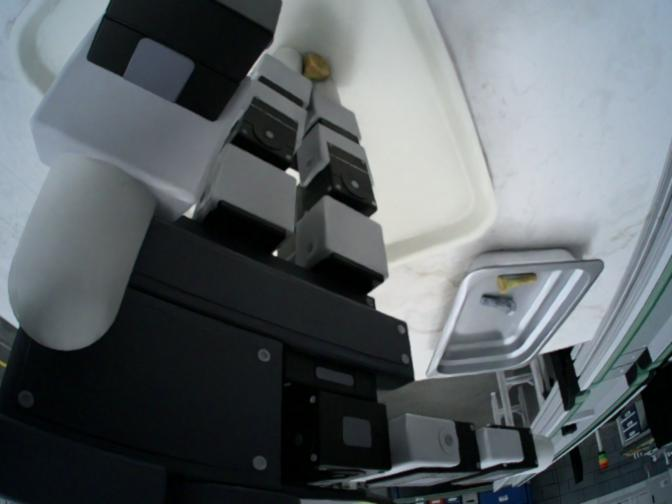

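Scaled by 3.877 from the camera's 672x504 image, which has a finer 960x720 frame.

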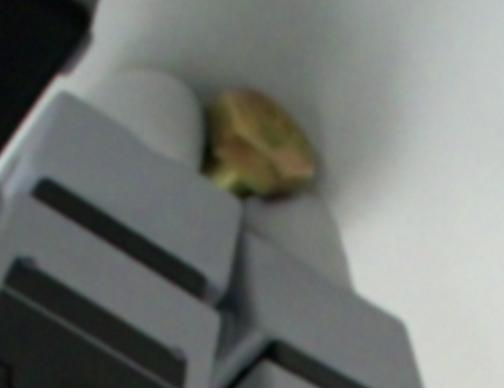

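execute_actions:
  actions:
    - [[0,0,0,0,0,0,-0.754,0,-0.576,-0.696,-0.754,0,-0.576,-0.696,-0.754,0,-0.576,-0.696,-0.714,-0.678,-0.226,-0.168,0.4,-0.6,0.0023,0.0131,-0.0308,-0.0106,0.0019,0,-0.754,0.2,-0.576,-0.696,-0.754,-0.2,-0.576,-0.696,0.479,0,0.737,-0.26,-0.714,-0.678,-0.226,-0.168,0.7,-0.85]]
    - [[0,0,0,0,0,0,-0.754,0,-0.576,-0.696,-0.754,0,-0.576,-0.696,-0.754,0,-0.576,-0.696,-0.714,-0.678,-0.226,-0.168,0.4,-0.6,0,0,-0.05,0,0,0,-0.754,0.2,-0.576,-0.696,-0.754,-0.2,-0.576,-0.696,0.479,0,0.737,-0.26,-0.714,-0.678,-0.226,-0.168,0.7,-0.85]]
  cameras: ["cam_right_wrist"]

zoom_image:
  camera: "cam_right_wrist"
  region: [250, 30, 380, 130]

Scene clock: 1001.33 s.
left_arm: end_effector_position=(+0.2203, +0.4185, +0.4049) hand_goal=(-0.754, +0.000, -0.576, -0.696, -0.754, +0.000, -0.576, -0.696, -0.754, +0.000, -0.576, -0.696, -0.714, -0.678, -0.226, -0.168) hand_measured=(-0.762, +0.000, -0.576, -0.696, -0.762, +0.000, -0.576, -0.696, -0.762, +0.000, -0.576, -0.696, -0.722, -0.678, -0.224, -0.168) hand_current_ma=(-16, +0, -1, +0, -13, +0, -1, +0, -16, +0, -1, +0, -15, +1, +2, +0) hand_state=(goal, goal, goal, goal, goal, goal, goal, goal, goal, goal, goal, goal, goal, goal, goal, goal) hand_current_limit=0.40 hand_speed=-0.60 end_effector_quat_wxyz=(+0.415, +0.662, +0.380, +0.495) | right_arm: end_effector_position=(+0.4746, -0.0015, +0.1674) hand_goal=(-0.754, +0.200, -0.576, -0.696, -0.754, -0.200, -0.576, -0.696, +0.478, +0.000, +0.736, -0.260, -0.714, -0.678, -0.226, -0.168) hand_measured=(-0.756, +0.116, -0.578, -0.696, -0.738, -0.066, -0.566, -0.692, +0.464, +0.000, +0.734, -0.262, -0.714, -0.678, -0.222, -0.168) hand_current_ma=(-2, -207, -1, +0, +26, +394, +13, +5, -23, +0, -1, -2, +0, +0, +6, +0) hand_state=(goal, blocked, goal, goal, goal, blocked, goal, goal, goal, goal, goal, goal, goal, goal, goal, goal) hand_current_limit=0.70 hand_speed=-0.85 end_effector_quat_wxyz=(+0.007, +0.472, +0.882, +0.003)
Joint positions: left_arm=[1.45 0.959 0.776 -1.44 1.404 1.976] | right_arm=[0.761 1.614 1.355 -1.302 0.011 0.178]
Joint torques (N m): left_arm=[1.26 -0.03 9.07 -0.28 1.12 0.2] | right_arm=[-1.2 -14.92 14.72 0.08 0.34 0.02]
Heat: left arm: hottest elbow 43 °C; right arm: hottest elbow 44 °C.
Hand target: left_arm +0.2180, +0.4237, +0.4094; +0.408, +0.663, +0.378, +0.501 | right_arm +0.4866, +0.0066, +0.1916; +0.015, +0.475, +0.879, +0.022
Off the commanded pose: left_arm 0.007 m, 1 deg | right_arm 0.028 m, 2 deg.
camera_calibration:
cam_right_wrist: T_world_to_cam=[[0.946139, -0.318414, 0.0586046, -0.429534], [-0.24852, -0.598246, 0.7618, -0.0678965], [-0.207507, -0.735333, -0.645156, 0.327859], [0, 0, 0, 1]] pos_world=[0.457559, 0.0636973, 0.288417]
Images, in order (width x height): cam_right_wrist 672x504.

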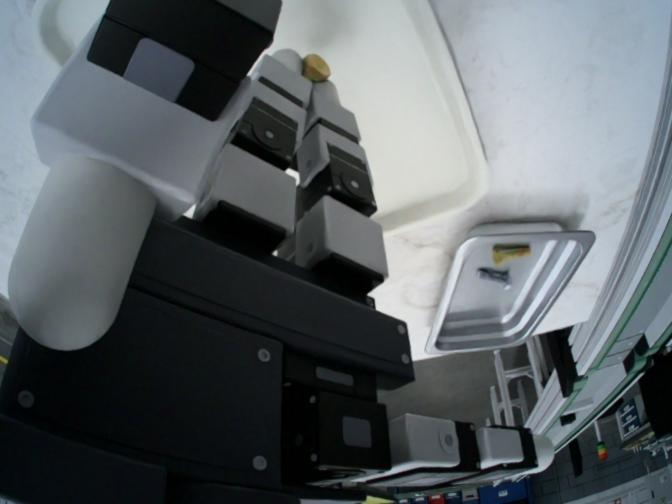

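Scaled by 3.877 from the camera's 672x504 image, which has a finer 960x720 frame.

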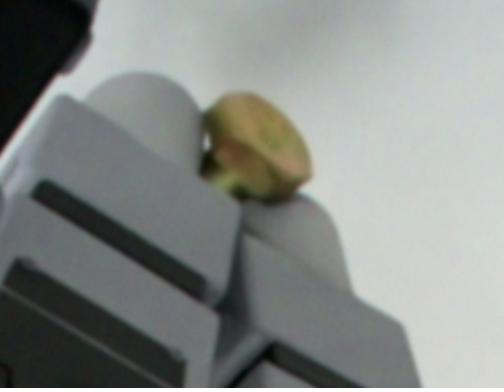

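execute_actions:
  actions:
    - [[0,0,0,0,0,0,-0.754,0,-0.576,-0.696,-0.754,0,-0.576,-0.696,-0.754,0,-0.576,-0.696,-0.714,-0.678,-0.226,-0.168,0.4,-0.6,0,0,-0.1,0.0106,-0.0019,0,-0.754,0.2,-0.576,-0.696,-0.754,-0.2,-0.576,-0.696,0.479,0,0.737,-0.26,-0.714,-0.678,-0.226,-0.168,0.7,-0.85]]
    - [[0,0,0,0,0,0,-0.754,0,-0.576,-0.696,-0.754,0,-0.576,-0.696,-0.754,0,-0.576,-0.696,-0.714,-0.678,-0.226,-0.168,0.4,-0.6,-0.1772,-0.0579,-0.06,0,0,0.0642,-0.754,0.2,-0.576,-0.696,-0.754,-0.2,-0.576,-0.696,0.479,0,0.737,-0.26,-0.714,-0.678,-0.226,-0.168,0.7,-0.85]]
    - [[0,0,0,0,0,0,-0.754,0,-0.576,-0.696,-0.754,0,-0.576,-0.696,-0.754,0,-0.576,-0.696,-0.714,-0.678,-0.226,-0.168,0.4,-0.6,-0.1852,-0.0213,0,0,0,0.0642,-0.754,0.2,-0.576,-0.696,-0.754,-0.2,-0.576,-0.696,0.479,0,0.737,-0.26,-0.714,-0.678,-0.226,-0.168,0.7,-0.85]]
    - [[0,0,0,0,0,0,-0.754,0,-0.576,-0.696,-0.754,0,-0.576,-0.696,-0.754,0,-0.576,-0.696,-0.714,-0.678,-0.226,-0.168,0.4,-0.6,-0.1857,0.0163,0,0,0,0.0642,-0.754,0.2,-0.576,-0.696,-0.754,-0.2,-0.576,-0.696,0.479,0,0.737,-0.26,-0.714,-0.678,-0.226,-0.168,0.7,-0.85]]
    - [[0,0,0,0,0,0,-0.754,0,-0.576,-0.696,-0.754,0,-0.576,-0.696,-0.754,0,-0.576,-0.696,-0.714,-0.678,-0.226,-0.168,0.4,-0.6,-0.1787,0.0531,0.05,0,0,0.0642,-0.754,0.2,-0.576,-0.696,-0.754,-0.2,-0.576,-0.696,0.479,0,0.737,-0.26,-0.714,-0.678,-0.226,-0.168,0.7,-0.85]]
    - [[0,0,0,0,0,0,-0.754,0,-0.576,-0.696,-0.754,0,-0.576,-0.696,-0.754,0,-0.576,-0.696,-0.714,-0.678,-0.226,-0.168,0.4,-0.6,0,0,0.1,0,0,0,-0.754,0.2,-0.576,-0.696,-0.754,-0.2,-0.576,-0.696,0.479,0,0.737,-0.26,-0.714,-0.678,-0.226,-0.168,0.7,-0.85]]
  cameras: ["cam_right_wrist","cam_high"]

zoom_image:
  camera: "cam_high"
  region: [180, 180, 300, 320]

Scene clock: 1022.07 s.
left_arm: end_effector_position=(+0.2203, +0.4185, +0.4049) hand_goal=(-0.754, +0.000, -0.576, -0.696, -0.754, +0.000, -0.576, -0.696, -0.754, +0.000, -0.576, -0.696, -0.714, -0.678, -0.226, -0.168) hand_measured=(-0.762, +0.000, -0.576, -0.696, -0.762, +0.000, -0.576, -0.696, -0.762, +0.000, -0.576, -0.696, -0.722, -0.678, -0.224, -0.168) hand_current_ma=(-16, +0, -1, +0, -13, +0, -1, +0, -16, +0, -1, +0, -15, +1, +2, +0) hand_state=(goal, goal, goal, goal, goal, goal, goal, goal, goal, goal, goal, goal, goal, goal, goal, goal) hand_current_limit=0.40 hand_speed=-0.60 end_effector_quat_wxyz=(+0.415, +0.662, +0.380, +0.495) | right_arm: end_effector_position=(+0.5970, -0.4285, +0.2024) hand_goal=(-0.754, +0.200, -0.576, -0.696, -0.754, -0.200, -0.576, -0.696, +0.478, +0.000, +0.736, -0.260, -0.714, -0.678, -0.226, -0.168) hand_measured=(-0.760, +0.116, -0.578, -0.696, -0.742, -0.068, -0.568, -0.692, +0.464, +0.000, +0.734, -0.262, -0.714, -0.678, -0.222, -0.168) hand_current_ma=(-6, -207, -1, +0, +19, +389, +12, +5, -23, +0, -1, -2, +0, +0, +6, +0) hand_state=(goal, blocked, goal, goal, goal, blocked, goal, goal, goal, goal, goal, goal, goal, goal, goal, goal) hand_current_limit=0.70 hand_speed=-0.85 end_effector_quat_wxyz=(+0.005, +0.786, +0.618, +0.007)
Joint positions: left_arm=[1.45 0.959 0.776 -1.44 1.404 1.976] | right_arm=[-0.062 1.584 1.412 -1.382 -0.001 0.181]
Joint torques (N m): left_arm=[1.49 0.09 8.8 -0.39 1.1 0.18] | right_arm=[-0.91 -13.92 10.41 1.02 0.01 -0.16]
Heat: left arm: hottest elbow 43 °C; right arm: hottest elbow 44 °C.
Hand target: left_arm +0.2180, +0.4237, +0.4094; +0.408, +0.663, +0.378, +0.501 | right_arm +0.6016, -0.4266, +0.1998; +0.007, +0.783, +0.622, +0.010
Off the commanded pose: left_arm 0.007 m, 1 deg | right_arm 0.006 m, 1 deg.
camera_calibration:
cam_right_wrist: T_world_to_cam=[[0.407295, -0.911888, 0.0507143, -0.614361], [-0.61422, -0.2324, 0.754138, 0.0571917], [-0.675903, -0.338306, -0.654755, 0.513621], [0, 0, 0, 1]] pos_world=[0.632512, -0.373176, 0.324322]
Images, in order (width x height): cam_high 504x504, cam_right_wrist 672x504.

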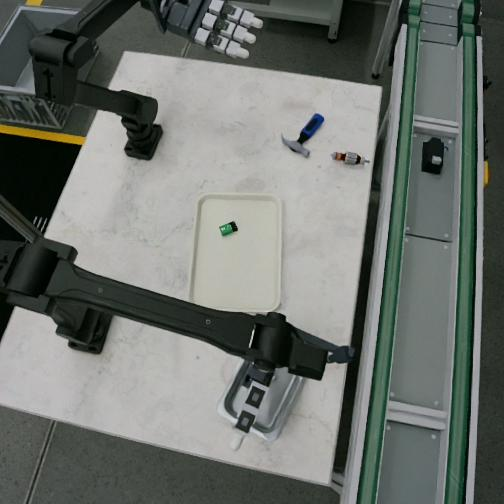

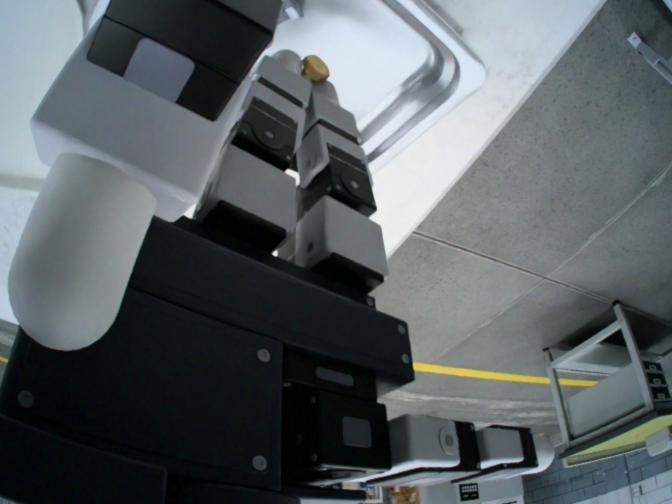

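Scaled by 3.600 from the camera's 504x504 image, which has a finer 720x720 frame.

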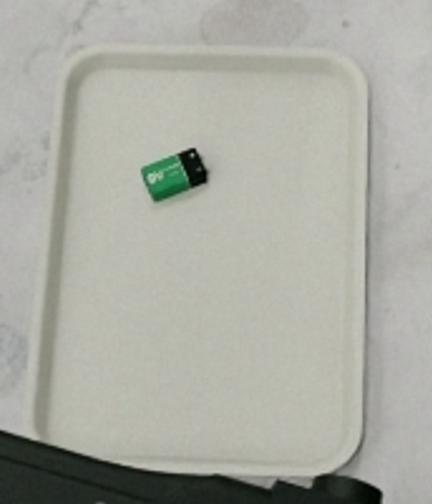

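execute_actions:
  actions:
    - [[0,0,0,0,0,0,-0.754,0,-0.576,-0.696,-0.754,0,-0.576,-0.696,-0.754,0,-0.576,-0.696,-0.714,-0.678,-0.226,-0.168,0.4,-0.6,0,0,0.075,0,0,0,-0.754,0.2,-0.576,-0.696,-0.754,-0.2,-0.576,-0.696,0.479,0,0.737,-0.26,-0.714,-0.678,-0.226,-0.168,0.7,-0.85]]
    - [[0,0,0,0,0,0,-0.754,0,-0.576,-0.696,-0.754,0,-0.576,-0.696,-0.754,0,-0.576,-0.696,-0.714,-0.678,-0.226,-0.168,0.4,-0.6,0,0,0.035,0,0,0,-0.754,0.2,-0.576,-0.696,-0.754,-0.2,-0.576,-0.696,0.479,0,0.737,-0.26,-0.714,-0.678,-0.226,-0.168,0.7,-0.85]]
    - [[0,0,0,0,0,0,-0.754,0,-0.576,-0.696,-0.754,0,-0.576,-0.696,-0.754,0,-0.576,-0.696,-0.714,-0.678,-0.226,-0.168,0.4,-0.6,0,0,0.017,0,0,0,-0.754,0.2,-0.576,-0.696,-0.754,-0.2,-0.576,-0.696,0.479,0,0.737,-0.26,-0.714,-0.678,-0.226,-0.168,0.7,-0.85]]
  cameras: ["cam_right_wrist"]

zoom_image:
  camera: "cam_right_wrist"
  region: [240, 0, 400, 120]

Scene clock: 1033.23 s.
left_arm: end_effector_position=(+0.2203, +0.4185, +0.4049) hand_goal=(-0.754, +0.000, -0.576, -0.696, -0.754, +0.000, -0.576, -0.696, -0.754, +0.000, -0.576, -0.696, -0.714, -0.678, -0.226, -0.168) hand_measured=(-0.762, +0.000, -0.576, -0.696, -0.762, +0.000, -0.576, -0.696, -0.762, +0.000, -0.576, -0.696, -0.722, -0.678, -0.224, -0.168) hand_current_ma=(-16, +0, -1, +0, -13, +0, -1, +0, -16, +0, -1, +0, -15, +1, +2, +0) hand_state=(goal, goal, goal, goal, goal, goal, goal, goal, goal, goal, goal, goal, goal, goal, goal, goal) hand_current_limit=0.40 hand_speed=-0.60 end_effector_quat_wxyz=(+0.415, +0.662, +0.380, +0.495) | right_arm: end_effector_position=(+0.6006, -0.4287, +0.1353) hand_goal=(-0.754, +0.200, -0.576, -0.696, -0.754, -0.200, -0.576, -0.696, +0.478, +0.000, +0.736, -0.260, -0.714, -0.678, -0.226, -0.168) hand_measured=(-0.764, +0.116, -0.582, -0.698, -0.746, -0.068, -0.570, -0.692, +0.464, +0.000, +0.734, -0.262, -0.714, -0.678, -0.222, -0.168) hand_current_ma=(-13, -207, -5, -1, +10, +382, +6, +4, -23, +0, -1, -2, +0, +0, +6, +0) hand_state=(goal, blocked, goal, goal, goal, blocked, goal, goal, goal, goal, goal, goal, goal, goal, goal, goal) hand_current_limit=0.70 hand_speed=-0.85 end_effector_quat_wxyz=(+0.010, +0.786, +0.618, +0.012)
Joint positions: left_arm=[1.45 0.959 0.776 -1.44 1.404 1.976] | right_arm=[-0.062 1.63 1.282 -1.192 -0.001 0.181]
Joint torques (N m): left_arm=[1.26 -0.79 8.91 -0.4 1.06 0.2] | right_arm=[-1.26 -12.28 9.4 1.21 0 -0.07]
Heat: left arm: hottest elbow 44 °C; right arm: hottest elbow 43 °C.
Hand target: left_arm +0.2180, +0.4237, +0.4094; +0.408, +0.663, +0.378, +0.501 | right_arm +0.6034, -0.4265, +0.1237; +0.007, +0.783, +0.622, +0.010
Off the commanded pose: left_arm 0.007 m, 1 deg | right_arm 0.012 m, 1 deg.
camera_calibration:
cam_right_wrist: T_world_to_cam=[[0.406502, -0.911826, 0.0576987, -0.613085], [-0.625089, -0.231502, 0.745434, 0.117955], [-0.666348, -0.339087, -0.664078, 0.467266], [0, 0, 0, 1]] pos_world=[0.634315, -0.373276, 0.257748]
Images, in order (width x height): cam_right_wrist 672x504.

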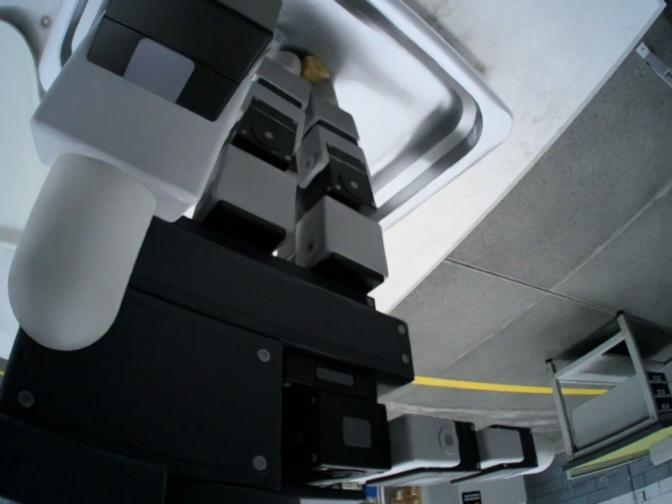

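Scaled by 3.150 from the camera's 672x504 image, which has a finer 960x720 frame.

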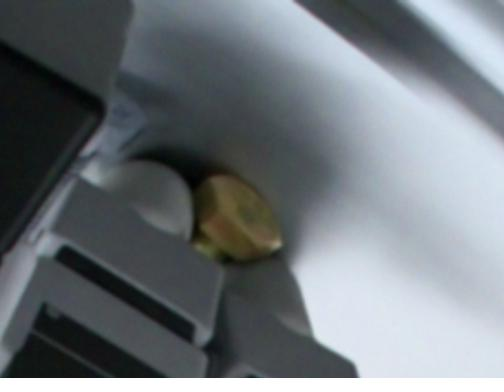

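execute_actions:
  actions:
    - [[0,0,0,0,0,0,-0.754,0,-0.576,-0.696,-0.754,0,-0.576,-0.696,-0.754,0,-0.576,-0.696,-0.714,-0.678,-0.226,-0.168,0.4,-0.6,0,0,-0.005,0,0,0,-0.754,0.02,-0.576,-0.696,-0.754,-0.02,-0.576,-0.696,0.479,0,0.737,-0.26,-0.714,-0.678,-0.226,-0.168,0.7,-0.9]]
    - [[0,0,0,0,0,0,-0.754,0,-0.576,-0.696,-0.754,0,-0.576,-0.696,-0.754,0,-0.576,-0.696,-0.714,-0.678,-0.226,-0.168,0.4,-0.6,0,0,-0.07,0,0,0,-0.754,0.0,-0.576,-0.696,-0.754,-0.02,-0.576,-0.696,0.479,0,0.737,-0.26,-0.714,-0.678,-0.226,-0.168,0.7,-0.85]]
    - [[0,0,0,0,0,0,-0.754,0,-0.576,-0.696,-0.754,0,-0.576,-0.696,-0.754,0,-0.576,-0.696,-0.714,-0.678,-0.226,-0.168,0.4,-0.6,0,0,-0.14,0,0,0,-0.754,-0.05,-0.576,-0.696,-0.754,0.05,-0.576,-0.696,0.479,0,0.737,-0.26,-0.714,-0.678,-0.226,-0.168,0.7,-0.85]]
  cameras: ["cam_right_wrist"]

Scene clock: 1050.27 s.
left_arm: end_effector_position=(+0.2203, +0.4185, +0.4049) hand_goal=(-0.754, +0.000, -0.576, -0.696, -0.754, +0.000, -0.576, -0.696, -0.754, +0.000, -0.576, -0.696, -0.714, -0.678, -0.226, -0.168) hand_measured=(-0.762, +0.000, -0.576, -0.696, -0.762, +0.000, -0.576, -0.696, -0.762, +0.000, -0.576, -0.696, -0.722, -0.678, -0.224, -0.168) hand_current_ma=(-16, +0, -1, +0, -13, +0, -1, +0, -16, +0, -1, +0, -15, +1, +2, +0) hand_state=(goal, goal, goal, goal, goal, goal, goal, goal, goal, goal, goal, goal, goal, goal, goal, goal) hand_current_limit=0.40 hand_speed=-0.60 end_effector_quat_wxyz=(+0.415, +0.662, +0.380, +0.495) | right_arm: end_effector_position=(+0.5892, -0.4280, +0.2418) hand_goal=(-0.754, -0.050, -0.576, -0.696, -0.754, +0.050, -0.576, -0.696, +0.478, +0.000, +0.736, -0.260, -0.714, -0.678, -0.226, -0.168) hand_measured=(-0.752, -0.046, -0.578, -0.698, -0.750, +0.046, -0.574, -0.694, +0.464, +0.000, +0.734, -0.262, -0.714, -0.678, -0.222, -0.168) hand_current_ma=(+1, +3, -1, -1, +5, -3, +3, +2, -23, +0, -1, -2, +0, +0, +6, +0) hand_state=(goal, goal, goal, goal, goal, goal, goal, goal, goal, goal, goal, goal, goal, goal, goal, goal) hand_current_limit=0.70 hand_speed=-0.85 end_effector_quat_wxyz=(+0.003, +0.786, +0.619, +0.004)
Joint positions: left_arm=[1.45 0.959 0.776 -1.44 1.404 1.976] | right_arm=[-0.062 1.556 1.484 -1.49 -0.001 0.18]
Joint torques (N m): left_arm=[1.49 0.03 8.99 -0.29 1.09 0.18] | right_arm=[-1.26 -12.28 14.28 0.09 -0.02 -0.05]
Heat: left arm: hottest elbow 44 °C; right arm: hottest elbow 42 °C.
Hand target: left_arm +0.2180, +0.4237, +0.4094; +0.408, +0.663, +0.378, +0.501 | right_arm +0.6004, -0.4267, +0.2526; +0.007, +0.783, +0.622, +0.010
Off the commanded pose: left_arm 0.007 m, 1 deg | right_arm 0.016 m, 1 deg.
camera_calibration:
cam_right_wrist: T_world_to_cam=[[0.408391, -0.911575, 0.0474219, -0.612448], [-0.60798, -0.232892, 0.759027, 0.0177292], [-0.680866, -0.338811, -0.64933, 0.535663], [0, 0, 0, 1]] pos_world=[0.625611, -0.372675, 0.363408]
Images, in order (width x height): cam_right_wrist 672x504.

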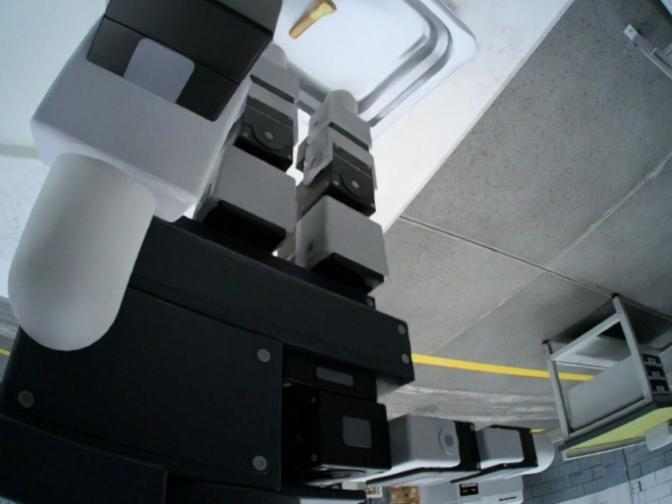

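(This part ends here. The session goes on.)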